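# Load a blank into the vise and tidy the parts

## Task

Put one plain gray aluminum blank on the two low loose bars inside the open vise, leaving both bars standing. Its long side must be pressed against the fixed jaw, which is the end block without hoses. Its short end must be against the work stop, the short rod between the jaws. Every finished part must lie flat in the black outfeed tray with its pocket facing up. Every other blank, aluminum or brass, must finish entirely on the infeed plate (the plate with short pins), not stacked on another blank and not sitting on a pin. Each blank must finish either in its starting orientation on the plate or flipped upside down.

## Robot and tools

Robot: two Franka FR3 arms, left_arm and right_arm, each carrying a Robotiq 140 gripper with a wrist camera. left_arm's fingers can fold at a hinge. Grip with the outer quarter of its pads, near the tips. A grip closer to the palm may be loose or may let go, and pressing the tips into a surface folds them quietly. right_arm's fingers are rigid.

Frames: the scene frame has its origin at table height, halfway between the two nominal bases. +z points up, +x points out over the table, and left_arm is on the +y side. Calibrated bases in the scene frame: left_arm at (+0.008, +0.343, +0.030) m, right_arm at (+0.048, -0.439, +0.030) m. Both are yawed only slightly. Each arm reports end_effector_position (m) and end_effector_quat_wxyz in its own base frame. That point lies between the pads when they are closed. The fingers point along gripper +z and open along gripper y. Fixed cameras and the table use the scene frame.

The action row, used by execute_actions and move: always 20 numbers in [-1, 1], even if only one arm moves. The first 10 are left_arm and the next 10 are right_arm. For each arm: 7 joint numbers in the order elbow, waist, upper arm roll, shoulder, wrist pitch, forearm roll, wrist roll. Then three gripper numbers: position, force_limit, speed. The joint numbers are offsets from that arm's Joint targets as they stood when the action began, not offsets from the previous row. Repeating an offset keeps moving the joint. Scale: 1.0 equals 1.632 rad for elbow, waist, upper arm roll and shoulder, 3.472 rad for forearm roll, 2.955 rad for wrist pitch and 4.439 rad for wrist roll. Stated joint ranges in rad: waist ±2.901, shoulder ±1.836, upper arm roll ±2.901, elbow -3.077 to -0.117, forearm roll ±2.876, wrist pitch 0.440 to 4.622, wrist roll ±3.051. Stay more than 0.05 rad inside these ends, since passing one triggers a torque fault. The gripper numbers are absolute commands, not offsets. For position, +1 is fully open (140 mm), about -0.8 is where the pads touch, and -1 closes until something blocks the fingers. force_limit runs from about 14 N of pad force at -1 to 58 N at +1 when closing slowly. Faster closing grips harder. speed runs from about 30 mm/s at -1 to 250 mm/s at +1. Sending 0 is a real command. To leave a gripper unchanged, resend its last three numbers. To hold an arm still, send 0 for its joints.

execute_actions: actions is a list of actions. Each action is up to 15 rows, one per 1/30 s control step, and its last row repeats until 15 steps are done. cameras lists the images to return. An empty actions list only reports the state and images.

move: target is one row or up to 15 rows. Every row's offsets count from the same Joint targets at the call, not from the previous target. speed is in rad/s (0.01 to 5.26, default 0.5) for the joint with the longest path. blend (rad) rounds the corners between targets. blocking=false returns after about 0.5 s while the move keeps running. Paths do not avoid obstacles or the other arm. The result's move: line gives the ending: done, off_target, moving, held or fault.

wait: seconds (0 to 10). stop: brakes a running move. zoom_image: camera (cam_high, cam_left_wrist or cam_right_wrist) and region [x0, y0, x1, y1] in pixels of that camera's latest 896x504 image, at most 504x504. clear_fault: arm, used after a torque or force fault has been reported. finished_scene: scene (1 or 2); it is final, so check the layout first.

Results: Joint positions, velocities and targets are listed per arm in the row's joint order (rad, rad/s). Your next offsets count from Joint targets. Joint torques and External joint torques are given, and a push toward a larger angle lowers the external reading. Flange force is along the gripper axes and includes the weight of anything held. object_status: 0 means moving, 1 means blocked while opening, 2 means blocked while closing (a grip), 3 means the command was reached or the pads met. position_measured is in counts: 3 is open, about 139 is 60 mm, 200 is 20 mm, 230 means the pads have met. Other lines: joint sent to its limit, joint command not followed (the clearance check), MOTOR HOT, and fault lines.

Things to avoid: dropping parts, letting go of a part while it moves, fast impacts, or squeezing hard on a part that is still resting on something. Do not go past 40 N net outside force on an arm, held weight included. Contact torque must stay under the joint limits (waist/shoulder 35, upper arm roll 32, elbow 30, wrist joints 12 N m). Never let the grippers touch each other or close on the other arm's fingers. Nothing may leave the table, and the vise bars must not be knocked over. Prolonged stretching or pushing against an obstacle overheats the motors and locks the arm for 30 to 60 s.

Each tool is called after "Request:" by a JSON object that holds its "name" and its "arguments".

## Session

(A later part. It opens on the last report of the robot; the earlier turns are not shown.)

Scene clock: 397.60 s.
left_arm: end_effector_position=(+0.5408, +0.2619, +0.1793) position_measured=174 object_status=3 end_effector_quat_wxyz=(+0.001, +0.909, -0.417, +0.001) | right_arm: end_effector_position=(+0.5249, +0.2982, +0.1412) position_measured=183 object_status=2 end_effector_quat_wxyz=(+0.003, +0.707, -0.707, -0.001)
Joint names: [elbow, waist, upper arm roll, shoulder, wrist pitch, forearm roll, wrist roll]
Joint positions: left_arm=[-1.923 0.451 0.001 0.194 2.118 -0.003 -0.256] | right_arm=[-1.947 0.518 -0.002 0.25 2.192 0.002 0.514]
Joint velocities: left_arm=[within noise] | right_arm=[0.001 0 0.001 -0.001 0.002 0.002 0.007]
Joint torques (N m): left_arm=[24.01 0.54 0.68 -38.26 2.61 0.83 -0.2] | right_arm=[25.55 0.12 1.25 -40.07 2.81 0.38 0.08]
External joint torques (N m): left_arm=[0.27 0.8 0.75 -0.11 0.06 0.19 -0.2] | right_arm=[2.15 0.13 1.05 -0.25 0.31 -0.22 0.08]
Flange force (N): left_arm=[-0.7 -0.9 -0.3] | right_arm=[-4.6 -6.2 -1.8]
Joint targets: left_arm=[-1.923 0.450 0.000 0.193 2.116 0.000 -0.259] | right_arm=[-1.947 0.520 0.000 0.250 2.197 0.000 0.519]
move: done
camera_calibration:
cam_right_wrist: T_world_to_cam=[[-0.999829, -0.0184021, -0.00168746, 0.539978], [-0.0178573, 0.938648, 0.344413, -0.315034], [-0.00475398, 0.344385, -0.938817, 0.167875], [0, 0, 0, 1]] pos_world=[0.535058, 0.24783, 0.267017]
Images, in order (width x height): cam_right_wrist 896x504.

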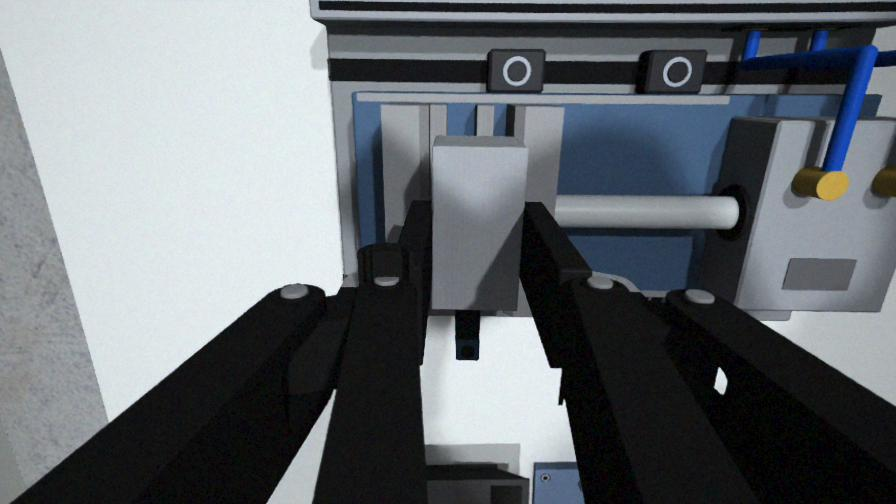

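Request:
{"name": "move", "arguments": {"target": [0,0,0,0,0,0,0,-0.36,-0.5,-1,-0.01312,0,0,0.01942,0.01797,0,0,-1,-0.1,-1], "speed": 0.05, "cameras": ["cam_right_wrist"]}}

Request:
{"name": "zoom_image", "arguments": {"camera": "cam_right_wrist", "region": [370, 75, 570, 215]}}

Request:
{"name": "zoom_image", "arguments": {"camera": "cam_right_wrist", "region": [400, 250, 560, 410]}}

Scene clock: 415.07 s.
left_arm: end_effector_position=(+0.5408, +0.2619, +0.1793) position_measured=174 object_status=3 end_effector_quat_wxyz=(+0.001, +0.909, -0.417, +0.001) | right_arm: end_effector_position=(+0.5250, +0.2983, +0.1175) position_measured=183 object_status=2 end_effector_quat_wxyz=(+0.003, +0.707, -0.707, -0.001)
Joint names: [elbow, waist, upper arm roll, shoulder, wrist pitch, forearm roll, wrist roll]
Joint positions: left_arm=[-1.923 0.451 0.001 0.194 2.118 -0.003 -0.256] | right_arm=[-1.968 0.518 -0.002 0.282 2.244 0.002 0.516]
Joint velocities: left_arm=[within noise] | right_arm=[0 0 0.001 -0.001 0.004 -0.001 0.001]
Joint torques (N m): left_arm=[23.99 0.57 0.71 -38.28 2.61 0.83 -0.19] | right_arm=[24.91 0.06 1.17 -40.53 2.84 0.35 0.13]
External joint torques (N m): left_arm=[0.06 0.75 0.7 0.16 0.03 0.2 -0.19] | right_arm=[1.88 0.05 0.94 -0.02 0.33 -0.23 0.13]
Flange force (N): left_arm=[-0.7 -0.9 0.1] | right_arm=[-4.3 -5.7 -0.9]
Joint targets: left_arm=[-1.923 0.450 0.000 0.193 2.116 0.000 -0.259] | right_arm=[-1.969 0.520 0.000 0.281 2.251 0.000 0.519]
move: done
camera_calibration:
cam_right_wrist: T_world_to_cam=[[-0.999861, -0.0165585, -0.00208945, 0.539605], [-0.0162648, 0.938668, 0.344438, -0.307829], [-0.00374207, 0.344424, -0.938807, 0.145037], [0, 0, 0, 1]] pos_world=[0.535065, 0.24793, 0.243317]
Images, in order (width x height): cam_right_wrist 896x504.

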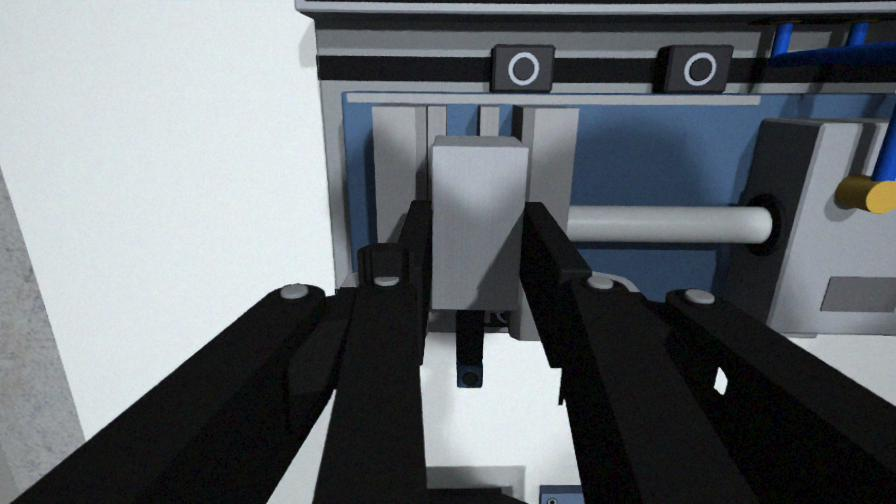

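Scaled by 2.520 from the camera's 896x504 image, which has a finer 1280x720 frame.

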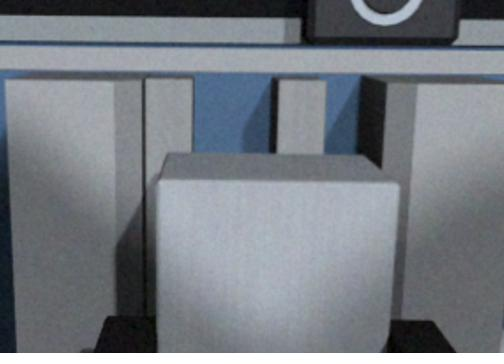

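Scaled by 3.150 from the camera's 896x504 image, which has a finer 1280x720 frame.

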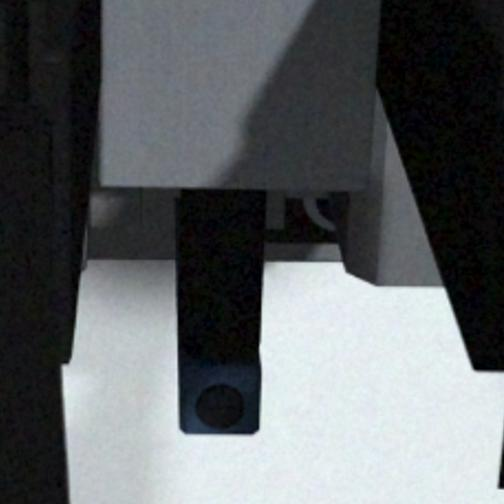

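Request:
{"name": "move", "arguments": {"target": [0,0,0,0,0,0,0,-0.36,-0.5,-1,-0.00233,0,0,0.00437,0.0037,0,0.0009,-1,-0.1,-1], "speed": 0.04}}

Request:
{"name": "move", "arguments": {"target": [0,0,0,0,0,0,0,-0.36,-0.5,-1,-0.0007,0,0,0.00131,0.00111,0,0,-1,-0.1,-1], "speed": 0.03}}

Request:
{"name": "move", "arguments": {"target": [0,0,0,0,0,0,0,-0.36,-0.5,-1,-0.0007,0,0,0.00131,0.00111,0,0,-1,-0.1,-1], "speed": 0.03}}

Scene clock: 422.77 s.
left_arm: end_effector_position=(+0.5408, +0.2619, +0.1793) position_measured=174 object_status=3 end_effector_quat_wxyz=(+0.001, +0.909, -0.417, +0.001) | right_arm: end_effector_position=(+0.5251, +0.2984, +0.1127) position_measured=183 object_status=2 end_effector_quat_wxyz=(+0.003, +0.706, -0.708, -0.001)
Joint names: [elbow, waist, upper arm roll, shoulder, wrist pitch, forearm roll, wrist roll]
Joint positions: left_arm=[-1.923 0.451 0.001 0.194 2.118 -0.003 -0.256] | right_arm=[-1.972 0.518 -0.002 0.289 2.255 0.002 0.519]
Joint velocities: left_arm=[within noise] | right_arm=[0 0.001 0 0 0.004 0 0.003]
Joint torques (N m): left_arm=[24.04 0.54 0.7 -38.29 2.62 0.84 -0.18] | right_arm=[24.71 0.09 1.23 -40.48 2.89 0.36 0.15]
External joint torques (N m): left_arm=[0.2 0.68 0.65 -0.01 0.05 0.2 -0.18] | right_arm=[1.93 0.06 0.97 -0.12 0.41 -0.21 0.15]
Flange force (N): left_arm=[-0.6 -0.9 -0.2] | right_arm=[-4.2 -5.6 -0.8]
Joint targets: left_arm=[-1.923 0.450 0.000 0.193 2.116 0.000 -0.259] | right_arm=[-1.972 0.520 0.000 0.288 2.261 0.000 0.523]
move: done
camera_calibration:
cam_left_wrist: T_world_to_cam=[[-0.759095, -0.650977, 0.00174082, 0.587675], [-0.612615, 0.715261, 0.336311, 0.0917168], [-0.220176, 0.254225, -0.94175, 0.364214], [0, 0, 0, 1]] pos_world=[0.58248, 0.224369, 0.31113]
cam_right_wrist: T_world_to_cam=[[-0.999905, -0.0136119, -0.00230931, 0.53885], [-0.0135741, 0.938678, 0.344527, -0.307734], [-0.00252196, 0.344525, -0.938774, 0.13981], [0, 0, 0, 1]] pos_world=[0.534974, 0.24803, 0.238517]

Scene clock: 423.47 s.
left_arm: end_effector_position=(+0.5408, +0.2619, +0.1793) position_measured=174 object_status=3 end_effector_quat_wxyz=(+0.001, +0.909, -0.417, +0.001) | right_arm: end_effector_position=(+0.5253, +0.2985, +0.1113) position_measured=183 object_status=2 end_effector_quat_wxyz=(+0.002, +0.706, -0.709, -0.001)
Joint names: [elbow, waist, upper arm roll, shoulder, wrist pitch, forearm roll, wrist roll]
Joint positions: left_arm=[-1.923 0.451 0.001 0.194 2.118 -0.003 -0.256] | right_arm=[-1.973 0.518 -0.002 0.291 2.259 0.002 0.52]
Joint velocities: left_arm=[within noise] | right_arm=[-0.002 0 0 0 0.003 0 0.002]
Joint torques (N m): left_arm=[23.99 0.6 0.71 -38.29 2.62 0.83 -0.17] | right_arm=[24.53 0.12 1.16 -40.37 2.93 0.36 0.08]
External joint torques (N m): left_arm=[0.08 0.56 0.5 0.11 0.03 0.19 -0.17] | right_arm=[1.56 0 0.82 0.29 0.4 -0.22 0.08]
Flange force (N): left_arm=[-0.4 -0.7 0.1] | right_arm=[-3.8 -5.4 0.1]
Joint targets: left_arm=[-1.923 0.450 0.000 0.193 2.116 0.000 -0.259] | right_arm=[-1.973 0.520 0.000 0.291 2.265 0.000 0.523]
move: done
camera_calibration:
cam_left_wrist: T_world_to_cam=[[-0.759095, -0.650977, 0.00174082, 0.587675], [-0.612615, 0.715261, 0.336311, 0.0917168], [-0.220176, 0.254225, -0.94175, 0.364214], [0, 0, 0, 1]] pos_world=[0.58248, 0.224369, 0.31113]
cam_right_wrist: T_world_to_cam=[[-0.999913, -0.0128703, -0.00289763, 0.538913], [-0.0130801, 0.938579, 0.344817, -0.307596], [-0.00171826, 0.344825, -0.938666, 0.13806], [0, 0, 0, 1]] pos_world=[0.53508, 0.248032, 0.237218]

Scene clock: 424.17 s.
left_arm: end_effector_position=(+0.5408, +0.2619, +0.1793) position_measured=174 object_status=3 end_effector_quat_wxyz=(+0.001, +0.909, -0.417, +0.001) | right_arm: end_effector_position=(+0.5253, +0.2985, +0.1098) position_measured=183 object_status=2 end_effector_quat_wxyz=(+0.002, +0.706, -0.709, -0.001)
Joint names: [elbow, waist, upper arm roll, shoulder, wrist pitch, forearm roll, wrist roll]
Joint positions: left_arm=[-1.923 0.451 0.001 0.194 2.118 -0.003 -0.256] | right_arm=[-1.974 0.518 -0.002 0.293 2.262 0.002 0.52]
Joint torques (N m): left_arm=[23.98 0.57 0.73 -38.31 2.62 0.84 -0.2] | right_arm=[24.59 0.05 1.12 -40.47 3.01 0.33 0.09]
External joint torques (N m): left_arm=[0.09 0.57 0.55 0.08 0.04 0.2 -0.2] | right_arm=[1.79 -0.05 0.8 0.04 0.5 -0.24 0.09]
Flange force (N): left_arm=[-0.4 -0.7 0.1] | right_arm=[-3.8 -5.5 -0.2]
Joint targets: left_arm=[-1.923 0.450 0.000 0.193 2.116 0.000 -0.259] | right_arm=[-1.975 0.520 0.000 0.293 2.268 0.000 0.523]
move: done
camera_calibration:
cam_left_wrist: T_world_to_cam=[[-0.759095, -0.650977, 0.00174082, 0.587675], [-0.612615, 0.715261, 0.336311, 0.0917168], [-0.220176, 0.254225, -0.94175, 0.364214], [0, 0, 0, 1]] pos_world=[0.58248, 0.224369, 0.31113]
cam_right_wrist: T_world_to_cam=[[-0.999914, -0.0127762, -0.00286385, 0.538878], [-0.0129801, 0.93858, 0.344817, -0.307133], [-0.00171751, 0.344825, -0.938665, 0.136652], [0, 0, 0, 1]] pos_world=[0.53508, 0.248032, 0.235718]

Request:
{"name": "move", "arguments": {"target": [0,0,0,0,0,0,0,-0.36,-0.5,-1,-0.0007,0,0,0.00131,0.00111,0,0,-1,-0.1,-1], "speed": 0.03}}

Request:
{"name": "move", "arguments": {"target": [0,0,0,0,0,0,0,-0.36,-0.5,-1,-0.0007,0,0,0.00131,0.00111,0,0,-1,-0.1,-1], "speed": 0.03}}

Scene clock: 426.93 s.
left_arm: end_effector_position=(+0.5408, +0.2619, +0.1793) position_measured=174 object_status=3 end_effector_quat_wxyz=(+0.001, +0.909, -0.417, +0.001) | right_arm: end_effector_position=(+0.5254, +0.2986, +0.1092) position_measured=183 object_status=2 end_effector_quat_wxyz=(+0.002, +0.705, -0.709, -0.001)
Joint names: [elbow, waist, upper arm roll, shoulder, wrist pitch, forearm roll, wrist roll]
Joint positions: left_arm=[-1.923 0.451 0.001 0.194 2.118 -0.003 -0.256] | right_arm=[-1.975 0.518 -0.002 0.294 2.264 0.001 0.52]
Joint torques (N m): left_arm=[23.97 0.57 0.74 -38.28 2.61 0.85 -0.18] | right_arm=[24.17 0.04 1.37 -39.12 3.14 0.34 0.09]
External joint torques (N m): left_arm=[0.13 0.47 0.47 0.04 0.04 0.2 -0.18] | right_arm=[1.36 0.08 1.18 1.42 0.63 -0.23 0.09]
Flange force (N): left_arm=[-0.3 -0.7 0.0] | right_arm=[-5.1 -6.9 2.4]
Joint targets: left_arm=[-1.923 0.450 0.000 0.193 2.116 0.000 -0.259] | right_arm=[-1.976 0.520 0.000 0.295 2.271 0.000 0.523]
move: done
camera_calibration:
cam_left_wrist: T_world_to_cam=[[-0.759095, -0.650977, 0.00174082, 0.587675], [-0.612615, 0.715261, 0.336311, 0.0917168], [-0.220176, 0.254225, -0.94175, 0.364214], [0, 0, 0, 1]] pos_world=[0.58248, 0.224369, 0.31113]
cam_right_wrist: T_world_to_cam=[[-0.999915, -0.0127095, -0.00305357, 0.538907], [-0.0129828, 0.938548, 0.344903, -0.307031], [-0.00151762, 0.344914, -0.938633, 0.135917], [0, 0, 0, 1]] pos_world=[0.535081, 0.248133, 0.235118]

Scene clock: 427.63 s.
left_arm: end_effector_position=(+0.5408, +0.2619, +0.1793) position_measured=174 object_status=3 end_effector_quat_wxyz=(+0.001, +0.909, -0.417, +0.001) | right_arm: end_effector_position=(+0.5254, +0.2985, +0.1092) position_measured=183 object_status=2 end_effector_quat_wxyz=(+0.002, +0.705, -0.709, -0.001)
Joint names: [elbow, waist, upper arm roll, shoulder, wrist pitch, forearm roll, wrist roll]
Joint positions: left_arm=[-1.923 0.451 0.001 0.194 2.118 -0.003 -0.256] | right_arm=[-1.975 0.518 -0.002 0.294 2.264 0.001 0.52]
Joint torques (N m): left_arm=[24.03 0.6 0.68 -38.28 2.62 0.84 -0.21] | right_arm=[23.52 0.23 1.59 -37.76 3.58 0.36 0.09]
External joint torques (N m): left_arm=[0.17 0.71 0.6 0.09 0.05 0.2 -0.21] | right_arm=[0.75 0.23 1.35 2.81 1.08 -0.21 0.09]
Flange force (N): left_arm=[-0.5 -1.0 0.0] | right_arm=[-5.6 -7.4 5.8]
Joint targets: left_arm=[-1.923 0.450 0.000 0.193 2.116 0.000 -0.259] | right_arm=[-1.977 0.520 0.000 0.297 2.275 0.000 0.523]
move: off_target (right_arm); right_arm: the wrist pitch is farthest, 0.011 rad from its target
camera_calibration:
cam_left_wrist: T_world_to_cam=[[-0.759095, -0.650977, 0.00174082, 0.587675], [-0.612615, 0.715261, 0.336311, 0.0917168], [-0.220176, 0.254225, -0.94175, 0.364214], [0, 0, 0, 1]] pos_world=[0.58248, 0.224369, 0.31113]
cam_right_wrist: T_world_to_cam=[[-0.999913, -0.012769, -0.00318117, 0.53895], [-0.0130826, 0.938548, 0.344901, -0.306849], [-0.00141836, 0.344913, -0.938634, 0.135805], [0, 0, 0, 1]] pos_world=[0.535082, 0.248033, 0.235018]

Request:
{"name": "move", "arguments": {"target": [0,0,0,0,0,0,0,-0.36,-0.5,-1,0.00186,0,0,-0.00349,-0.00296,0,0,-1,-0.1,-1], "speed": 0.03}}

Request:
{"name": "move", "arguments": {"target": [0,0,0,0,0,0,0,-0.36,-0.5,-1,0.00245,0.00176,0,0.00164,-0.00045,0,0.00065,-1,-0.1,-1], "speed": 0.03}}

Request:
{"name": "move", "arguments": {"target": [0,0,0,0,0,0,0,-0.36,-0.5,-1,0.00184,0.00132,0,0.00123,-0.00034,0,0.00049,-1,-0.1,-1], "speed": 0.03, "cameras": ["cam_right_wrist"]}}

Scene clock: 440.37 s.
left_arm: end_effector_position=(+0.5408, +0.2619, +0.1793) position_measured=174 object_status=3 end_effector_quat_wxyz=(+0.001, +0.909, -0.417, +0.001) | right_arm: end_effector_position=(+0.5255, +0.2987, +0.1092) position_measured=183 object_status=2 end_effector_quat_wxyz=(+0.002, +0.706, -0.709, -0.001)
Joint names: [elbow, waist, upper arm roll, shoulder, wrist pitch, forearm roll, wrist roll]
Joint positions: left_arm=[-1.923 0.451 0.001 0.194 2.118 -0.003 -0.256] | right_arm=[-1.975 0.518 -0.002 0.294 2.265 0.001 0.52]
Joint torques (N m): left_arm=[23.97 0.56 0.68 -38.27 2.63 0.84 -0.18] | right_arm=[24.82 0.09 1.2 -41.16 2.66 0.39 0.08]
External joint torques (N m): left_arm=[0.15 0.68 0.61 0 0.06 0.21 -0.18] | right_arm=[2.11 0.13 1 -0.7 0.17 -0.18 0.08]
Flange force (N): left_arm=[-0.6 -0.7 -0.1] | right_arm=[-4.0 -5.1 -2.2]
Joint targets: left_arm=[-1.923 0.450 0.000 0.193 2.116 0.000 -0.259] | right_arm=[-1.974 0.520 0.000 0.291 2.266 0.000 0.523]
move: done
camera_calibration:
cam_left_wrist: T_world_to_cam=[[-0.759095, -0.650977, 0.00174082, 0.587675], [-0.612615, 0.715261, 0.336311, 0.0917168], [-0.220176, 0.254225, -0.94175, 0.364214], [0, 0, 0, 1]] pos_world=[0.58248, 0.224369, 0.31113]
cam_right_wrist: T_world_to_cam=[[-0.999911, -0.0127541, -0.00381766, 0.539201], [-0.0132879, 0.938439, 0.345189, -0.306874], [-0.000819925, 0.345209, -0.938525, 0.135352], [0, 0, 0, 1]] pos_world=[0.535186, 0.248135, 0.235019]

Scene clock: 441.07 s.
left_arm: end_effector_position=(+0.5408, +0.2619, +0.1793) position_measured=174 object_status=3 end_effector_quat_wxyz=(+0.001, +0.909, -0.417, +0.001) | right_arm: end_effector_position=(+0.5255, +0.3005, +0.1099) position_measured=183 object_status=2 end_effector_quat_wxyz=(+0.001, +0.706, -0.708, -0.001)
Joint names: [elbow, waist, upper arm roll, shoulder, wrist pitch, forearm roll, wrist roll]
Joint positions: left_arm=[-1.923 0.451 0.001 0.194 2.118 -0.003 -0.256] | right_arm=[-1.973 0.521 -0.002 0.294 2.265 0.001 0.522]
Joint torques (N m): left_arm=[23.97 0.55 0.74 -38.26 2.62 0.84 -0.2] | right_arm=[25.39 0.1 1.11 -40.72 2.61 0.39 0.1]
External joint torques (N m): left_arm=[0.03 0.49 0.51 0.22 0.03 0.2 -0.2] | right_arm=[2.57 -0.01 0.78 -0.08 0.1 -0.18 0.1]
Flange force (N): left_arm=[-0.3 -0.8 0.3] | right_arm=[-5.6 -8.4 -1.8]
Joint targets: left_arm=[-1.923 0.450 0.000 0.193 2.116 0.000 -0.259] | right_arm=[-1.970 0.523 0.000 0.294 2.264 0.000 0.526]
move: done
camera_calibration:
cam_left_wrist: T_world_to_cam=[[-0.759095, -0.650977, 0.00174082, 0.587675], [-0.612615, 0.715261, 0.336311, 0.0917168], [-0.220176, 0.254225, -0.94175, 0.364214], [0, 0, 0, 1]] pos_world=[0.58248, 0.224369, 0.31113]
cam_right_wrist: T_world_to_cam=[[-0.999895, -0.0135407, -0.00517467, 0.539541], [-0.0144948, 0.938167, 0.345879, -0.308228], [0.000171261, 0.345918, -0.938265, 0.134525], [0, 0, 0, 1]] pos_world=[0.534994, 0.24994, 0.235621]

Scene clock: 441.77 s.
left_arm: end_effector_position=(+0.5408, +0.2619, +0.1793) position_measured=174 object_status=3 end_effector_quat_wxyz=(+0.001, +0.909, -0.417, +0.001) | right_arm: end_effector_position=(+0.5257, +0.3022, +0.1099) position_measured=183 object_status=2 end_effector_quat_wxyz=(+0.001, +0.706, -0.708, +0.000)
Joint names: [elbow, waist, upper arm roll, shoulder, wrist pitch, forearm roll, wrist roll]
Joint positions: left_arm=[-1.923 0.451 0.001 0.194 2.118 -0.003 -0.256] | right_arm=[-1.97 0.523 -0.002 0.296 2.265 0.001 0.524]
Joint velocities: left_arm=[within noise] | right_arm=[0.002 0 0 0 0 0 0.004]
Joint torques (N m): left_arm=[23.95 0.59 0.71 -38.29 2.64 0.83 -0.17] | right_arm=[25.48 0.17 1.17 -40.5 2.62 0.39 0.05]
External joint torques (N m): left_arm=[0.07 0.67 0.6 0.08 0.06 0.2 -0.17] | right_arm=[2.71 0.38 1.12 0.03 0.11 -0.18 0.05]
Flange force (N): left_arm=[-0.6 -0.6 0.1] | right_arm=[-6.5 -8.9 -1.7]
Joint targets: left_arm=[-1.923 0.450 0.000 0.193 2.116 0.000 -0.259] | right_arm=[-1.967 0.525 0.000 0.296 2.263 0.000 0.529]
move: done
camera_calibration:
cam_right_wrist: T_world_to_cam=[[-0.999891, -0.0134547, -0.00600115, 0.53984], [-0.0147004, 0.938015, 0.346283, -0.309712], [0.000970029, 0.346334, -0.938111, 0.133497], [0, 0, 0, 1]] pos_world=[0.535099, 0.251543, 0.235722]
Images, in order (width x height): cam_right_wrist 896x504.

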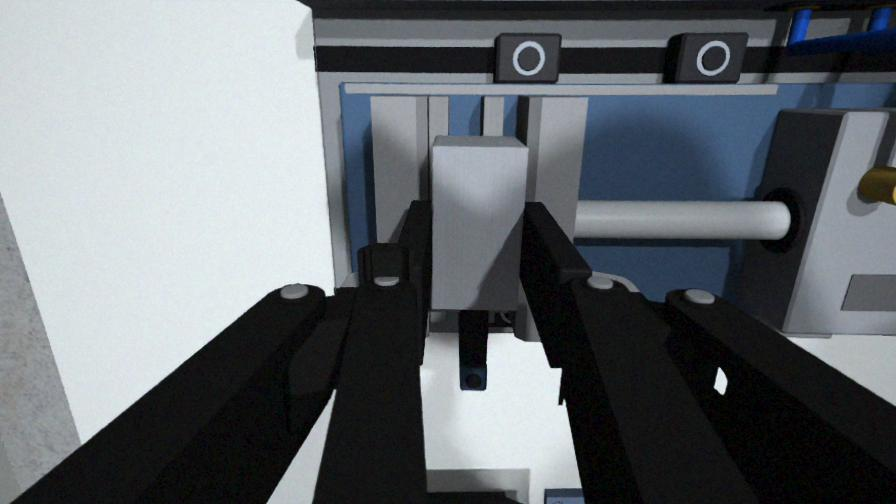

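Request:
{"name": "move", "arguments": {"target": [0,0,0,0,0,0,0,-0.36,-0.5,-1,0.00184,0.00132,0,0.00123,-0.00034,0,0.00049,-1,-0.1,-1], "speed": 0.03}}

Request:
{"name": "move", "arguments": {"target": [0,0,0,0,0,0,0,-0.36,-0.5,-1,0.00184,0.00132,0,0.00123,-0.00034,0,0.00049,-1,-0.1,-1], "speed": 0.03}}

Scene clock: 447.93 s.
left_arm: end_effector_position=(+0.5408, +0.2619, +0.1793) position_measured=174 object_status=3 end_effector_quat_wxyz=(+0.001, +0.909, -0.417, +0.001) | right_arm: end_effector_position=(+0.5260, +0.3038, +0.1100) position_measured=183 object_status=2 end_effector_quat_wxyz=(+0.000, +0.706, -0.709, +0.000)
Joint names: [elbow, waist, upper arm roll, shoulder, wrist pitch, forearm roll, wrist roll]
Joint positions: left_arm=[-1.923 0.451 0.001 0.194 2.118 -0.003 -0.256] | right_arm=[-1.967 0.526 -0.002 0.298 2.265 0.001 0.527]
Joint torques (N m): left_arm=[23.99 0.57 0.72 -38.25 2.63 0.84 -0.16] | right_arm=[25.57 0.08 1.25 -40.61 2.53 0.38 0.14]
External joint torques (N m): left_arm=[0.14 0.59 0.56 0.06 0.05 0.2 -0.16] | right_arm=[2.68 0.13 1.06 0.18 0 -0.19 0.14]
Flange force (N): left_arm=[-0.5 -0.8 0.0] | right_arm=[-6.6 -9.3 -1.7]
Joint targets: left_arm=[-1.923 0.450 0.000 0.193 2.116 0.000 -0.259] | right_arm=[-1.964 0.527 0.000 0.298 2.262 0.000 0.531]
move: done
camera_calibration:
cam_left_wrist: T_world_to_cam=[[-0.759095, -0.650977, 0.00174082, 0.58761], [-0.612615, 0.715261, 0.336311, 0.0917884], [-0.220176, 0.254225, -0.94175, 0.364239], [0, 0, 0, 1]] pos_world=[0.58248, 0.224269, 0.31113]
cam_right_wrist: T_world_to_cam=[[-0.999887, -0.0133342, -0.00692181, 0.540153], [-0.0149071, 0.937842, 0.346741, -0.311168], [0.00186807, 0.346805, -0.937935, 0.132301], [0, 0, 0, 1]] pos_world=[0.535206, 0.253147, 0.235724]

Scene clock: 448.63 s.
left_arm: end_effector_position=(+0.5408, +0.2619, +0.1793) position_measured=174 object_status=3 end_effector_quat_wxyz=(+0.001, +0.909, -0.417, +0.001) | right_arm: end_effector_position=(+0.5262, +0.3055, +0.1101) position_measured=183 object_status=2 end_effector_quat_wxyz=(+0.000, +0.706, -0.708, +0.000)
Joint names: [elbow, waist, upper arm roll, shoulder, wrist pitch, forearm roll, wrist roll]
Joint positions: left_arm=[-1.923 0.451 0.001 0.194 2.118 -0.003 -0.256] | right_arm=[-1.964 0.528 -0.002 0.3 2.265 0.001 0.529]
Joint torques (N m): left_arm=[23.97 0.57 0.71 -38.27 2.63 0.83 -0.19] | right_arm=[25.75 0.13 1.25 -40.7 2.41 0.4 0.13]
External joint torques (N m): left_arm=[0.21 0.54 0.5 -0.09 0.06 0.19 -0.19] | right_arm=[2.92 0.07 0.95 0.1 -0.11 -0.17 0.13]
Flange force (N): left_arm=[-0.4 -0.6 -0.2] | right_arm=[-6.9 -10.2 -2.3]
Joint targets: left_arm=[-1.923 0.450 0.000 0.193 2.116 0.000 -0.259] | right_arm=[-1.961 0.529 0.000 0.300 2.261 0.000 0.533]
move: done
camera_calibration:
cam_left_wrist: T_world_to_cam=[[-0.759095, -0.650977, 0.00174082, 0.58761], [-0.612615, 0.715261, 0.336311, 0.0917884], [-0.220176, 0.254225, -0.94175, 0.364239], [0, 0, 0, 1]] pos_world=[0.58248, 0.224269, 0.31113]
cam_right_wrist: T_world_to_cam=[[-0.999881, -0.0133755, -0.00768845, 0.540568], [-0.0152129, 0.937688, 0.347144, -0.312596], [0.00256614, 0.34722, -0.93778, 0.131324], [0, 0, 0, 1]] pos_world=[0.535411, 0.25475, 0.235825]

Request:
{"name": "execute_actions", "arguments": {"actions": [], "cameras": ["cam_right_wrist", "cam_high"]}}

Request:
{"name": "zoom_image", "arguments": {"camera": "cam_right_wrist", "region": [360, 230, 600, 430]}}

Scene clock: 461.17 s.
left_arm: end_effector_position=(+0.5408, +0.2619, +0.1793) position_measured=174 object_status=3 end_effector_quat_wxyz=(+0.001, +0.909, -0.417, +0.001) | right_arm: end_effector_position=(+0.5263, +0.3056, +0.1101) position_measured=183 object_status=2 end_effector_quat_wxyz=(+0.000, +0.705, -0.709, +0.000)
Joint names: [elbow, waist, upper arm roll, shoulder, wrist pitch, forearm roll, wrist roll]
Joint positions: left_arm=[-1.923 0.451 0.001 0.194 2.118 -0.003 -0.256] | right_arm=[-1.964 0.528 -0.002 0.3 2.264 0.001 0.53]
Joint velocities: within noise
Joint torques (N m): left_arm=[24.01 0.57 0.72 -38.23 2.62 0.82 -0.16] | right_arm=[25.15 0.07 1.17 -40.82 2.42 0.39 0.07]
External joint torques (N m): left_arm=[0.2 0.69 0.66 0.02 0.06 0.18 -0.16] | right_arm=[2.39 0.13 0.98 -0.19 -0.09 -0.18 0.07]
Flange force (N): left_arm=[-0.6 -1.0 -0.1] | right_arm=[-5.4 -7.6 -2.2]
Joint targets: left_arm=[-1.923 0.450 0.000 0.193 2.116 0.000 -0.259] | right_arm=[-1.961 0.529 0.000 0.300 2.261 0.000 0.533]
Tool commands: left_gripper/position=-0.36 left_gripper/force_limit=-0.5 left_gripper/speed=-1.0 right_gripper/position=-1.0 right_gripper/force_limit=-0.1 right_gripper/speed=-1.0
camera_calibration:
cam_right_wrist: T_world_to_cam=[[-0.999889, -0.0127083, -0.00776732, 0.540424], [-0.0146148, 0.937664, 0.347235, -0.313026], [0.00287036, 0.34731, -0.937746, 0.131095], [0, 0, 0, 1]] pos_world=[0.535413, 0.25485, 0.235825]
Images, in order (width x height): cam_high 896x504, cam_right_wrist 896x504.

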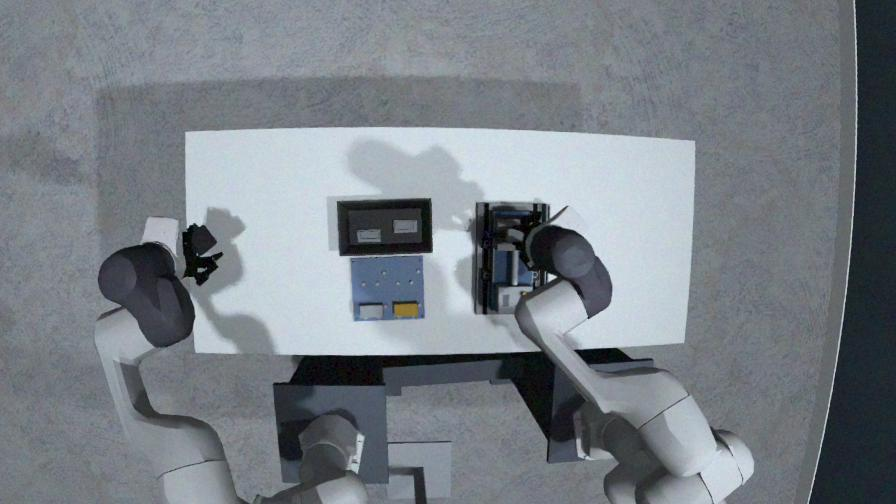

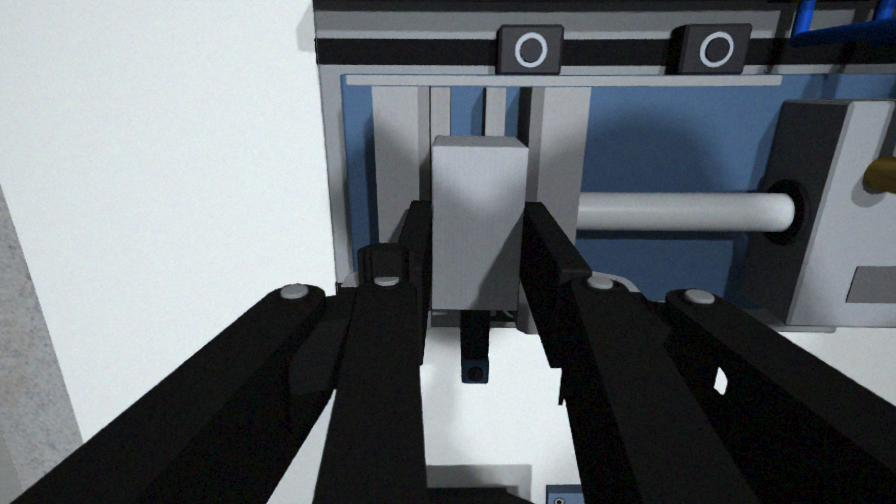

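Scaled by 2.100 from the camera's 896x504 image, which has a finer 1280x720 frame.

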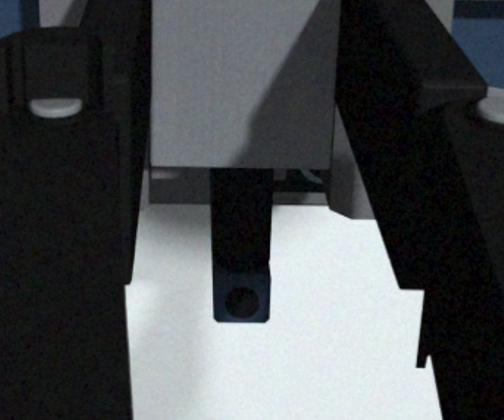

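Request:
{"name": "move", "arguments": {"target": [0,0,0,0,0,0,0,-0.36,-0.5,-1, 0.00184,0.00132,0,0.00123,-0.00034,0,0.00049,-1,-0.1,-1], "speed": 0.03}}

Request:
{"name": "move", "arguments": {"target": [0,0,0,0,0,0,0,-0.36,-0.5,-1, 0.00184,0.00132,0,0.00123,-0.00034,0,0.00049,-1,-0.1,-1], "speed": 0.03}}

Scene clock: 464.67 s.
left_arm: end_effector_position=(+0.5408, +0.2619, +0.1793) position_measured=174 object_status=3 end_effector_quat_wxyz=(+0.001, +0.909, -0.417, +0.001) | right_arm: end_effector_position=(+0.5263, +0.3071, +0.1101) position_measured=183 object_status=2 end_effector_quat_wxyz=(+0.000, +0.706, -0.709, +0.000)
Joint names: [elbow, waist, upper arm roll, shoulder, wrist pitch, forearm roll, wrist roll]
Joint positions: left_arm=[-1.923 0.451 0.001 0.194 2.118 -0.003 -0.256] | right_arm=[-1.961 0.53 -0.002 0.302 2.264 0.001 0.531]
Joint torques (N m): left_arm=[23.98 0.54 0.7 -38.24 2.64 0.84 -0.18] | right_arm=[25.75 0.1 1.17 -40.64 2.35 0.39 0.09]
External joint torques (N m): left_arm=[0.14 0.55 0.53 0.12 0.07 0.2 -0.18] | right_arm=[2.76 0.12 0.94 0.49 -0.18 -0.19 0.09]
Flange force (N): left_arm=[-0.4 -0.9 0.1] | right_arm=[-7.2 -10.6 -1.8]
Joint targets: left_arm=[-1.923 0.450 0.000 0.193 2.116 0.000 -0.259] | right_arm=[-1.958 0.531 0.000 0.302 2.260 0.000 0.535]
move: done
camera_calibration:
cam_left_wrist: T_world_to_cam=[[-0.759095, -0.650977, 0.00174082, 0.58761], [-0.612615, 0.715261, 0.336311, 0.0917884], [-0.220176, 0.254225, -0.94175, 0.364239], [0, 0, 0, 1]] pos_world=[0.58248, 0.224269, 0.31113]
cam_right_wrist: T_world_to_cam=[[-0.99988, -0.0132719, -0.00797376, 0.54063], [-0.0152154, 0.937613, 0.347348, -0.314031], [0.00286631, 0.347428, -0.937702, 0.13057], [0, 0, 0, 1]] pos_world=[0.535413, 0.256251, 0.235825]

Scene clock: 465.37 s.
left_arm: end_effector_position=(+0.5408, +0.2619, +0.1793) position_measured=174 object_status=3 end_effector_quat_wxyz=(+0.001, +0.909, -0.417, +0.001) | right_arm: end_effector_position=(+0.5263, +0.3072, +0.1101) position_measured=183 object_status=2 end_effector_quat_wxyz=(+0.000, +0.705, -0.709, +0.000)
Joint names: [elbow, waist, upper arm roll, shoulder, wrist pitch, forearm roll, wrist roll]
Joint positions: left_arm=[-1.923 0.451 0.001 0.194 2.118 -0.003 -0.256] | right_arm=[-1.958 0.53 -0.002 0.304 2.261 0.001 0.533]
Joint torques (N m): left_arm=[23.99 0.56 0.7 -38.25 2.63 0.85 -0.19] | right_arm=[25.78 1.32 2.25 -40.38 2.66 0.62 0.19]
External joint torques (N m): left_arm=[0.2 0.62 0.58 0 0.07 0.21 -0.19] | right_arm=[3.02 1.38 2.06 0.45 0.16 0.04 0.19]
Flange force (N): left_arm=[-0.4 -0.9 -0.1] | right_arm=[-9.3 -9.9 -1.3]
Joint targets: left_arm=[-1.923 0.450 0.000 0.193 2.116 0.000 -0.259] | right_arm=[-1.955 0.534 0.000 0.304 2.259 0.000 0.537]
move: done
camera_calibration:
cam_left_wrist: T_world_to_cam=[[-0.759095, -0.650977, 0.00174082, 0.58761], [-0.612615, 0.715261, 0.336311, 0.0917884], [-0.220176, 0.254225, -0.94175, 0.364239], [0, 0, 0, 1]] pos_world=[0.58248, 0.224269, 0.31113]
cam_right_wrist: T_world_to_cam=[[-0.999899, -0.0123914, -0.00688975, 0.540259], [-0.0140101, 0.938106, 0.346066, -0.314805], [0.00217508, 0.346127, -0.938185, 0.131377], [0, 0, 0, 1]] pos_world=[0.535508, 0.256542, 0.235922]

Request:
{"name": "move", "arguments": {"target": [0,0,0,0,0,0,0,-0.36,-0.5,-1, 0.00107,-0.000255,0,0.000717,-0.000194,0,-0.000094,-1,-0.1,-1], "speed": 0.03}}

Request:
{"name": "move", "arguments": {"target": [0,0,0,0,0,0,0,-0.36,-0.5,-1, 0.00107,-0.000255,0,0.000717,-0.000194,0,-0.000094,-1,-0.1,-1], "speed": 0.03}}

Request:
{"name": "move", "arguments": {"target": [0,0,0,0,0,0,0,-0.36,-0.5,-1, 0.00107,-0.000255,0,0.000717,-0.000194,0,-0.000094,-1,-0.1,-1], "speed": 0.03}}

Scene clock: 474.57 s.
left_arm: end_effector_position=(+0.5408, +0.2619, +0.1793) position_measured=174 object_status=3 end_effector_quat_wxyz=(+0.001, +0.909, -0.417, +0.001) | right_arm: end_effector_position=(+0.5264, +0.3073, +0.1100) position_measured=183 object_status=2 end_effector_quat_wxyz=(+0.001, +0.705, -0.709, +0.000)
Joint names: [elbow, waist, upper arm roll, shoulder, wrist pitch, forearm roll, wrist roll]
Joint positions: left_arm=[-1.923 0.451 0.001 0.194 2.118 -0.003 -0.256] | right_arm=[-1.957 0.53 -0.002 0.305 2.26 0 0.534]
Joint torques (N m): left_arm=[23.99 0.58 0.74 -38.32 2.63 0.83 -0.18] | right_arm=[25.53 0.96 2.23 -40.52 2.75 0.68 0.12]
External joint torques (N m): left_arm=[0.17 0.58 0.57 -0.04 0.06 0.19 -0.18] | right_arm=[2.68 0.94 1.97 0.42 0.24 0.1 0.12]
Flange force (N): left_arm=[-0.5 -0.7 -0.1] | right_arm=[-8.0 -8.9 -0.9]
Joint targets: left_arm=[-1.923 0.450 0.000 0.193 2.116 0.000 -0.259] | right_arm=[-1.953 0.533 0.000 0.305 2.259 0.000 0.537]
move: done
camera_calibration:
cam_left_wrist: T_world_to_cam=[[-0.759079, -0.650997, 0.00181239, 0.587582], [-0.612601, 0.715245, 0.336368, 0.091766], [-0.220271, 0.25422, -0.941729, 0.364289], [0, 0, 0, 1]] pos_world=[0.582479, 0.224269, 0.31113]
cam_right_wrist: T_world_to_cam=[[-0.99991, -0.0119407, -0.00607857, 0.540155], [-0.0133053, 0.938373, 0.345367, -0.315232], [0.00158006, 0.345417, -0.938448, 0.131777], [0, 0, 0, 1]] pos_world=[0.535704, 0.256737, 0.23582]

Scene clock: 475.27 s.
left_arm: end_effector_position=(+0.5408, +0.2619, +0.1793) position_measured=174 object_status=3 end_effector_quat_wxyz=(+0.001, +0.909, -0.417, +0.001) | right_arm: end_effector_position=(+0.5265, +0.3073, +0.1098) position_measured=183 object_status=2 end_effector_quat_wxyz=(+0.001, +0.705, -0.709, +0.000)
Joint names: [elbow, waist, upper arm roll, shoulder, wrist pitch, forearm roll, wrist roll]
Joint positions: left_arm=[-1.923 0.451 0.001 0.194 2.118 -0.003 -0.256] | right_arm=[-1.955 0.53 -0.002 0.306 2.258 0 0.534]
Joint torques (N m): left_arm=[24 0.56 0.72 -38.27 2.63 0.84 -0.19] | right_arm=[25.7 0.9 2.22 -40.42 2.87 0.69 0.09]
External joint torques (N m): left_arm=[0.18 0.55 0.53 0.01 0.06 0.2 -0.19] | right_arm=[2.73 1.16 2.22 0.67 0.34 0.12 0.09]
Flange force (N): left_arm=[-0.4 -0.8 -0.1] | right_arm=[-8.6 -9.4 -0.4]
Joint targets: left_arm=[-1.923 0.450 0.000 0.193 2.116 0.000 -0.259] | right_arm=[-1.951 0.533 0.000 0.306 2.258 0.000 0.536]
move: done
camera_calibration:
cam_left_wrist: T_world_to_cam=[[-0.759079, -0.650997, 0.00181239, 0.587582], [-0.612601, 0.715245, 0.336368, 0.091766], [-0.220271, 0.25422, -0.941729, 0.364289], [0, 0, 0, 1]] pos_world=[0.582479, 0.224269, 0.31113]
cam_right_wrist: T_world_to_cam=[[-0.999914, -0.0120266, -0.00525183, 0.540179], [-0.0131, 0.938557, 0.344874, -0.315325], [0.000781491, 0.344913, -0.938634, 0.132249], [0, 0, 0, 1]] pos_world=[0.535898, 0.256833, 0.235718]

Scene clock: 475.97 s.
left_arm: end_effector_position=(+0.5408, +0.2619, +0.1793) position_measured=174 object_status=3 end_effector_quat_wxyz=(+0.001, +0.909, -0.417, +0.001) | right_arm: end_effector_position=(+0.5266, +0.3073, +0.1097) position_measured=183 object_status=2 end_effector_quat_wxyz=(+0.002, +0.705, -0.709, +0.000)
Joint names: [elbow, waist, upper arm roll, shoulder, wrist pitch, forearm roll, wrist roll]
Joint positions: left_arm=[-1.923 0.451 0.001 0.194 2.118 -0.003 -0.256] | right_arm=[-1.954 0.53 -0.002 0.307 2.257 0 0.534]
Joint torques (N m): left_arm=[23.99 0.59 0.69 -38.31 2.63 0.84 -0.2] | right_arm=[25.92 0.94 2.35 -40.55 2.91 0.72 -0.02]
External joint torques (N m): left_arm=[0.09 0.56 0.49 0.07 0.05 0.2 -0.2] | right_arm=[2.83 0.95 2.11 0.81 0.37 0.14 -0.02]
Flange force (N): left_arm=[-0.4 -0.6 0.1] | right_arm=[-8.6 -10.3 -0.2]
Joint targets: left_arm=[-1.923 0.450 0.000 0.193 2.116 0.000 -0.259] | right_arm=[-1.950 0.532 0.000 0.307 2.258 0.000 0.536]
move: done
camera_calibration:
cam_left_wrist: T_world_to_cam=[[-0.759079, -0.650997, 0.00181239, 0.587582], [-0.612601, 0.715245, 0.336368, 0.091766], [-0.220271, 0.25422, -0.941729, 0.364289], [0, 0, 0, 1]] pos_world=[0.582479, 0.224269, 0.31113]
cam_right_wrist: T_world_to_cam=[[-0.999917, -0.0120771, -0.00451888, 0.540216], [-0.0128946, 0.938742, 0.34438, -0.315385], [0.0000829469, 0.344409, -0.93882, 0.132575], [0, 0, 0, 1]] pos_world=[0.536093, 0.256929, 0.235517]

Request:
{"name": "wait", "arguments": {"seconds": 0, "cameras": ["cam_right_wrist"]}}

Request:
{"name": "zoom_image", "arguments": {"camera": "cam_right_wrist", "region": [360, 60, 600, 260]}}

Request:
{"name": "zoom_image", "arguments": {"camera": "cam_right_wrist", "region": [380, 250, 580, 410]}}

Scene clock: 484.53 s.
left_arm: end_effector_position=(+0.5408, +0.2619, +0.1793) position_measured=174 object_status=3 end_effector_quat_wxyz=(+0.001, +0.909, -0.417, +0.001) | right_arm: end_effector_position=(+0.5266, +0.3073, +0.1097) position_measured=183 object_status=2 end_effector_quat_wxyz=(+0.002, +0.705, -0.709, +0.000)
Joint names: [elbow, waist, upper arm roll, shoulder, wrist pitch, forearm roll, wrist roll]
Joint positions: left_arm=[-1.923 0.451 0.001 0.194 2.118 -0.003 -0.256] | right_arm=[-1.953 0.53 -0.002 0.307 2.257 0 0.534]
Joint torques (N m): left_arm=[24.02 0.54 0.71 -38.24 2.63 0.83 -0.21] | right_arm=[25.74 0.83 2.13 -40.77 2.99 0.74 0.07]
External joint torques (N m): left_arm=[0.13 0.6 0.6 0.13 0.05 0.19 -0.21] | right_arm=[2.96 0.92 1.96 0.11 0.5 0.16 0.07]
Flange force (N): left_arm=[-0.4 -1.0 0.1] | right_arm=[-7.8 -9.0 -1.0]
Joint targets: left_arm=[-1.923 0.450 0.000 0.193 2.116 0.000 -0.259] | right_arm=[-1.950 0.532 0.000 0.307 2.258 0.000 0.536]
Tool commands: left_gripper/position=-0.36 left_gripper/force_limit=-0.5 left_gripper/speed=-1.0 right_gripper/position=-1.0 right_gripper/force_limit=-0.1 right_gripper/speed=-1.0
camera_calibration:
cam_right_wrist: T_world_to_cam=[[-0.999917, -0.0121445, -0.00432832, 0.540187], [-0.0128922, 0.938806, 0.344205, -0.31536], [-0.00011674, 0.344232, -0.938884, 0.132743], [0, 0, 0, 1]] pos_world=[0.536091, 0.256928, 0.235517]
Images, in order (width x height): cam_right_wrist 896x504.

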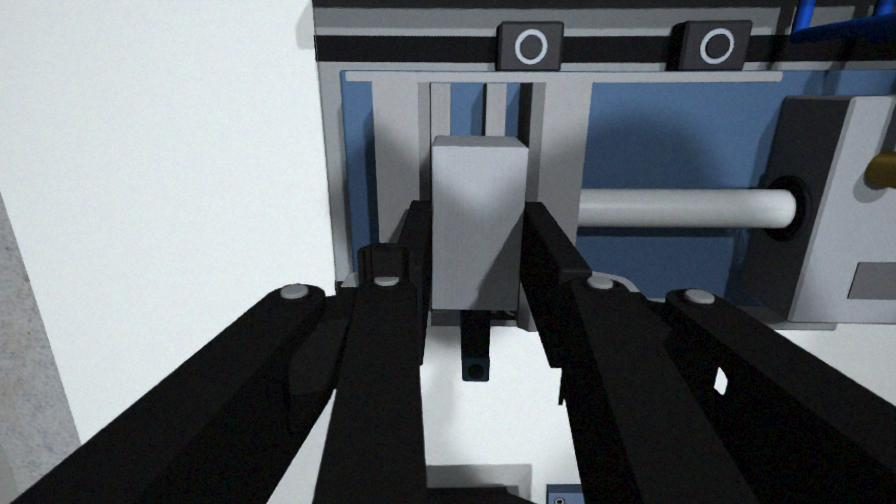

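Scaled by 2.100 from the camera's 896x504 image, which has a finer 1280x720 frame.

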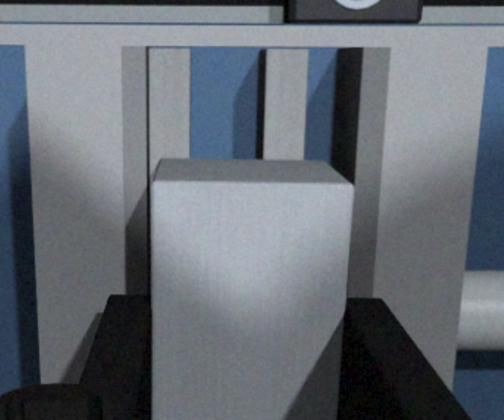

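Scaled by 2.520 from the camera's 896x504 image, which has a finer 1280x720 frame.

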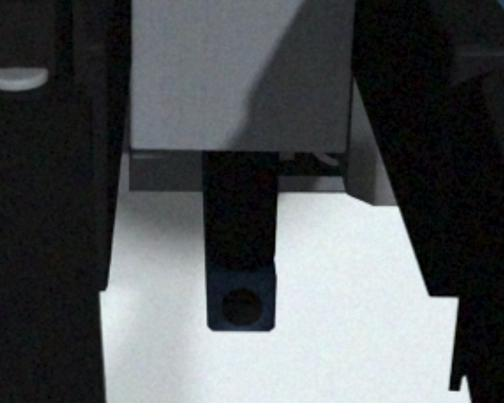

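Request:
{"name": "move", "arguments": {"target": [0,0,0,0,0,0,0,-0.36,-0.5,-1, -0.00184,-0.00132,0,-0.00123,0.00034,0,-0.00049,-1,-0.1,-1], "speed": 0.03}}

Request:
{"name": "move", "arguments": {"target": [0,0,0,0,0,0,0,-0.36,-0.5,-1, 0.00107,-0.000255,0,0.000717,-0.000194,0,-0.000094,-1,-0.1,-1], "speed": 0.03}}

Request:
{"name": "move", "arguments": {"target": [0,0,0,0,0,0,0,-0.36,-0.5,-1, 0.00107,-0.000255,0,0.000717,-0.000194,0,-0.000094,-1,-0.1,-1], "speed": 0.03}}

Scene clock: 506.17 s.
left_arm: end_effector_position=(+0.5408, +0.2619, +0.1793) position_measured=174 object_status=3 end_effector_quat_wxyz=(+0.001, +0.909, -0.417, +0.001) | right_arm: end_effector_position=(+0.5266, +0.3073, +0.1096) position_measured=183 object_status=2 end_effector_quat_wxyz=(+0.002, +0.705, -0.709, +0.000)
Joint names: [elbow, waist, upper arm roll, shoulder, wrist pitch, forearm roll, wrist roll]
Joint positions: left_arm=[-1.923 0.451 0.001 0.194 2.118 -0.003 -0.256] | right_arm=[-1.953 0.53 -0.002 0.307 2.256 0 0.534]
Joint torques (N m): left_arm=[23.96 0.53 0.71 -38.29 2.64 0.83 -0.17] | right_arm=[25.17 0.07 1.89 -41.28 2.92 0.75 -0.08]
External joint torques (N m): left_arm=[0.09 0.54 0.55 0.04 0.06 0.19 -0.17] | right_arm=[2.36 -0.08 1.51 -0.27 0.42 0.17 -0.08]
Flange force (N): left_arm=[-0.5 -0.5 0.1] | right_arm=[-4.7 -6.9 -1.3]
Joint targets: left_arm=[-1.923 0.450 0.000 0.193 2.116 0.000 -0.259] | right_arm=[-1.953 0.530 0.000 0.305 2.259 0.000 0.534]
move: done
camera_calibration:
cam_left_wrist: T_world_to_cam=[[-0.759065, -0.651013, 0.00187376, 0.587559], [-0.612617, 0.715264, 0.336301, 0.0917919], [-0.220276, 0.254126, -0.941753, 0.364321], [0, 0, 0, 1]] pos_world=[0.58248, 0.224269, 0.31113]
cam_right_wrist: T_world_to_cam=[[-0.999917, -0.0121789, -0.00423443, 0.540173], [-0.0128922, 0.938805, 0.344206, -0.31536], [-0.000216744, 0.344232, -0.938884, 0.132796], [0, 0, 0, 1]] pos_world=[0.536091, 0.256928, 0.235517]

Scene clock: 506.87 s.
left_arm: end_effector_position=(+0.5408, +0.2619, +0.1793) position_measured=174 object_status=3 end_effector_quat_wxyz=(+0.001, +0.909, -0.417, +0.001) | right_arm: end_effector_position=(+0.5266, +0.3073, +0.1096) position_measured=183 object_status=2 end_effector_quat_wxyz=(+0.002, +0.705, -0.709, +0.000)
Joint names: [elbow, waist, upper arm roll, shoulder, wrist pitch, forearm roll, wrist roll]
Joint positions: left_arm=[-1.923 0.451 0.001 0.194 2.118 -0.003 -0.256] | right_arm=[-1.953 0.53 -0.002 0.307 2.256 0 0.534]
Joint torques (N m): left_arm=[24.03 0.52 0.71 -38.28 2.64 0.82 -0.23] | right_arm=[25.42 -0.12 1.62 -41.37 2.92 0.74 -0.09]
External joint torques (N m): left_arm=[0.21 0.57 0.57 0.05 0.07 0.18 -0.23] | right_arm=[2.53 -0.12 1.38 -0.3 0.41 0.17 -0.09]
Flange force (N): left_arm=[-0.3 -1.0 0.0] | right_arm=[-4.9 -7.5 -1.5]
Joint targets: left_arm=[-1.923 0.450 0.000 0.193 2.116 0.000 -0.259] | right_arm=[-1.951 0.530 0.000 0.307 2.258 0.000 0.533]
move: done
camera_calibration:
cam_left_wrist: T_world_to_cam=[[-0.759065, -0.651013, 0.00187376, 0.587559], [-0.612617, 0.715264, 0.336301, 0.0917919], [-0.220276, 0.254126, -0.941753, 0.364321], [0, 0, 0, 1]] pos_world=[0.58248, 0.224269, 0.31113]
cam_right_wrist: T_world_to_cam=[[-0.999917, -0.0121789, -0.00423443, 0.540173], [-0.0128922, 0.938805, 0.344206, -0.31536], [-0.000216744, 0.344232, -0.938884, 0.132796], [0, 0, 0, 1]] pos_world=[0.536091, 0.256928, 0.235517]

Scene clock: 507.57 s.
left_arm: end_effector_position=(+0.5408, +0.2619, +0.1793) position_measured=174 object_status=3 end_effector_quat_wxyz=(+0.001, +0.909, -0.417, +0.001) | right_arm: end_effector_position=(+0.5267, +0.3073, +0.1095) position_measured=183 object_status=2 end_effector_quat_wxyz=(+0.002, +0.705, -0.709, +0.000)
Joint names: [elbow, waist, upper arm roll, shoulder, wrist pitch, forearm roll, wrist roll]
Joint positions: left_arm=[-1.923 0.451 0.001 0.194 2.118 -0.003 -0.256] | right_arm=[-1.953 0.53 -0.002 0.308 2.256 0 0.534]
Joint torques (N m): left_arm=[23.98 0.55 0.74 -38.26 2.64 0.84 -0.2] | right_arm=[25.61 -0.42 1.51 -40.98 2.86 0.75 -0.12]
External joint torques (N m): left_arm=[0.07 0.74 0.74 0.17 0.06 0.2 -0.2] | right_arm=[2.79 -0.34 1.34 0.01 0.37 0.18 -0.12]
Flange force (N): left_arm=[-0.7 -0.9 0.2] | right_arm=[-5.6 -9.4 -1.3]
Joint targets: left_arm=[-1.923 0.450 0.000 0.193 2.116 0.000 -0.259] | right_arm=[-1.949 0.529 0.000 0.308 2.258 0.000 0.533]
move: done
camera_calibration:
cam_left_wrist: T_world_to_cam=[[-0.759065, -0.651013, 0.00187376, 0.587559], [-0.612617, 0.715264, 0.336301, 0.0917919], [-0.220276, 0.254126, -0.941753, 0.364321], [0, 0, 0, 1]] pos_world=[0.58248, 0.224269, 0.31113]
cam_right_wrist: T_world_to_cam=[[-0.999918, -0.0120847, -0.00419958, 0.54024], [-0.0127918, 0.938839, 0.344119, -0.315366], [-0.000215852, 0.344144, -0.938917, 0.132732], [0, 0, 0, 1]] pos_world=[0.536191, 0.256927, 0.235416]

Request:
{"name": "move", "arguments": {"target": [0,0,0,0,0,0,0,-0.36,-0.5,-1, 0.00107,-0.000255,0,0.000717,-0.000194,0,-0.000094,-1,-0.1,-1], "speed": 0.03}}

Request:
{"name": "move", "arguments": {"target": [0,0,0,0,0,0,0,-0.36,-0.5,-1, 0.00107,-0.000255,0,0.000717,-0.000194,0,-0.000094,-1,-0.1,-1], "speed": 0.03}}

Request:
{"name": "move", "arguments": {"target": [0,0,0,0,0,0,0,-0.36,-0.5,-1, 0.00107,-0.000255,0,0.000717,-0.000194,0,-0.000094,-1,-0.1,-1], "speed": 0.03}}

Scene clock: 511.43 s.
left_arm: end_effector_position=(+0.5408, +0.2618, +0.1793) position_measured=174 object_status=3 end_effector_quat_wxyz=(+0.001, +0.909, -0.417, +0.001) | right_arm: end_effector_position=(+0.5271, +0.3073, +0.1093) position_measured=183 object_status=2 end_effector_quat_wxyz=(+0.002, +0.705, -0.709, +0.000)
Joint names: [elbow, waist, upper arm roll, shoulder, wrist pitch, forearm roll, wrist roll]
Joint positions: left_arm=[-1.923 0.451 0.001 0.194 2.118 -0.003 -0.256] | right_arm=[-1.951 0.53 -0.002 0.309 2.256 0 0.534]
Joint torques (N m): left_arm=[24 0.54 0.74 -38.27 2.65 0.83 -0.17] | right_arm=[25.86 -0.39 1.39 -41.04 2.9 0.75 -0.08]
External joint torques (N m): left_arm=[0.19 0.49 0.52 0.03 0.08 0.19 -0.17] | right_arm=[2.89 -0.47 1.08 0.26 0.38 0.17 -0.08]
Flange force (N): left_arm=[-0.3 -0.8 0.0] | right_arm=[-6.0 -10.4 -1.0]
Joint targets: left_arm=[-1.923 0.450 0.000 0.193 2.116 0.000 -0.259] | right_arm=[-1.947 0.529 0.000 0.309 2.257 0.000 0.533]
move: done
camera_calibration:
cam_left_wrist: T_world_to_cam=[[-0.759065, -0.651013, 0.00187376, 0.587559], [-0.612617, 0.715264, 0.336301, 0.0917919], [-0.220276, 0.254126, -0.941753, 0.364321], [0, 0, 0, 1]] pos_world=[0.58248, 0.224269, 0.31113]
cam_right_wrist: T_world_to_cam=[[-0.999923, -0.0116745, -0.00415892, 0.540628], [-0.0123926, 0.938844, 0.344121, -0.315472], [-0.000112863, 0.344146, -0.938916, 0.132395], [0, 0, 0, 1]] pos_world=[0.536691, 0.256927, 0.235116]

Scene clock: 512.13 s.
left_arm: end_effector_position=(+0.5408, +0.2618, +0.1793) position_measured=174 object_status=3 end_effector_quat_wxyz=(+0.001, +0.909, -0.417, +0.001) | right_arm: end_effector_position=(+0.5277, +0.3073, +0.1093) position_measured=183 object_status=2 end_effector_quat_wxyz=(+0.002, +0.705, -0.709, +0.000)
Joint names: [elbow, waist, upper arm roll, shoulder, wrist pitch, forearm roll, wrist roll]
Joint positions: left_arm=[-1.923 0.451 0.001 0.194 2.118 -0.003 -0.256] | right_arm=[-1.95 0.529 -0.002 0.31 2.256 0 0.534]
Joint torques (N m): left_arm=[24.05 0.56 0.76 -38.29 2.64 0.82 -0.19] | right_arm=[26.14 -0.31 1.41 -41.16 2.83 0.74 -0.11]
External joint torques (N m): left_arm=[0.15 0.61 0.63 0.12 0.06 0.18 -0.19] | right_arm=[3.22 -0.4 1.08 0.11 0.31 0.16 -0.11]
Flange force (N): left_arm=[-0.4 -1.0 0.1] | right_arm=[-6.5 -11.3 -1.6]
Joint targets: left_arm=[-1.923 0.450 0.000 0.193 2.116 0.000 -0.259] | right_arm=[-1.946 0.529 0.000 0.310 2.256 0.000 0.532]
move: done
camera_calibration:
cam_left_wrist: T_world_to_cam=[[-0.759065, -0.651013, 0.00187376, 0.587559], [-0.612617, 0.715264, 0.336301, 0.0917919], [-0.220276, 0.254126, -0.941753, 0.364321], [0, 0, 0, 1]] pos_world=[0.58248, 0.224269, 0.31113]
cam_right_wrist: T_world_to_cam=[[-0.999927, -0.0112566, -0.00443624, 0.54109], [-0.0120958, 0.938783, 0.344296, -0.315652], [0.000289068, 0.344324, -0.938851, 0.132118], [0, 0, 0, 1]] pos_world=[0.537194, 0.256929, 0.235117]

Scene clock: 512.83 s.
left_arm: end_effector_position=(+0.5408, +0.2618, +0.1793) position_measured=174 object_status=3 end_effector_quat_wxyz=(+0.001, +0.909, -0.417, +0.001) | right_arm: end_effector_position=(+0.5282, +0.3073, +0.1092) position_measured=183 object_status=2 end_effector_quat_wxyz=(+0.002, +0.705, -0.709, +0.000)
Joint names: [elbow, waist, upper arm roll, shoulder, wrist pitch, forearm roll, wrist roll]
Joint positions: left_arm=[-1.923 0.451 0.001 0.194 2.118 -0.003 -0.256] | right_arm=[-1.948 0.529 -0.002 0.312 2.256 0 0.534]
Joint torques (N m): left_arm=[24 0.55 0.79 -38.29 2.64 0.82 -0.18] | right_arm=[26.06 -0.37 1.34 -41.07 2.85 0.72 -0.18]
External joint torques (N m): left_arm=[0.08 0.59 0.64 0.18 0.06 0.18 -0.18] | right_arm=[3.1 -0.1 1.33 0.23 0.33 0.15 -0.18]
Flange force (N): left_arm=[-0.5 -0.9 0.2] | right_arm=[-6.8 -11.0 -1.3]
Joint targets: left_arm=[-1.923 0.450 0.000 0.193 2.116 0.000 -0.259] | right_arm=[-1.944 0.528 0.000 0.311 2.256 0.000 0.532]
move: done
camera_calibration:
cam_left_wrist: T_world_to_cam=[[-0.759065, -0.651013, 0.00187376, 0.587559], [-0.612617, 0.715264, 0.336301, 0.0917919], [-0.220276, 0.254126, -0.941753, 0.364321], [0, 0, 0, 1]] pos_world=[0.58248, 0.224269, 0.31113]
cam_right_wrist: T_world_to_cam=[[-0.999932, -0.0108464, -0.00439549, 0.541378], [-0.0116966, 0.938788, 0.344298, -0.315864], [0.000392051, 0.344326, -0.93885, 0.132062], [0, 0, 0, 1]] pos_world=[0.537595, 0.256929, 0.235117]


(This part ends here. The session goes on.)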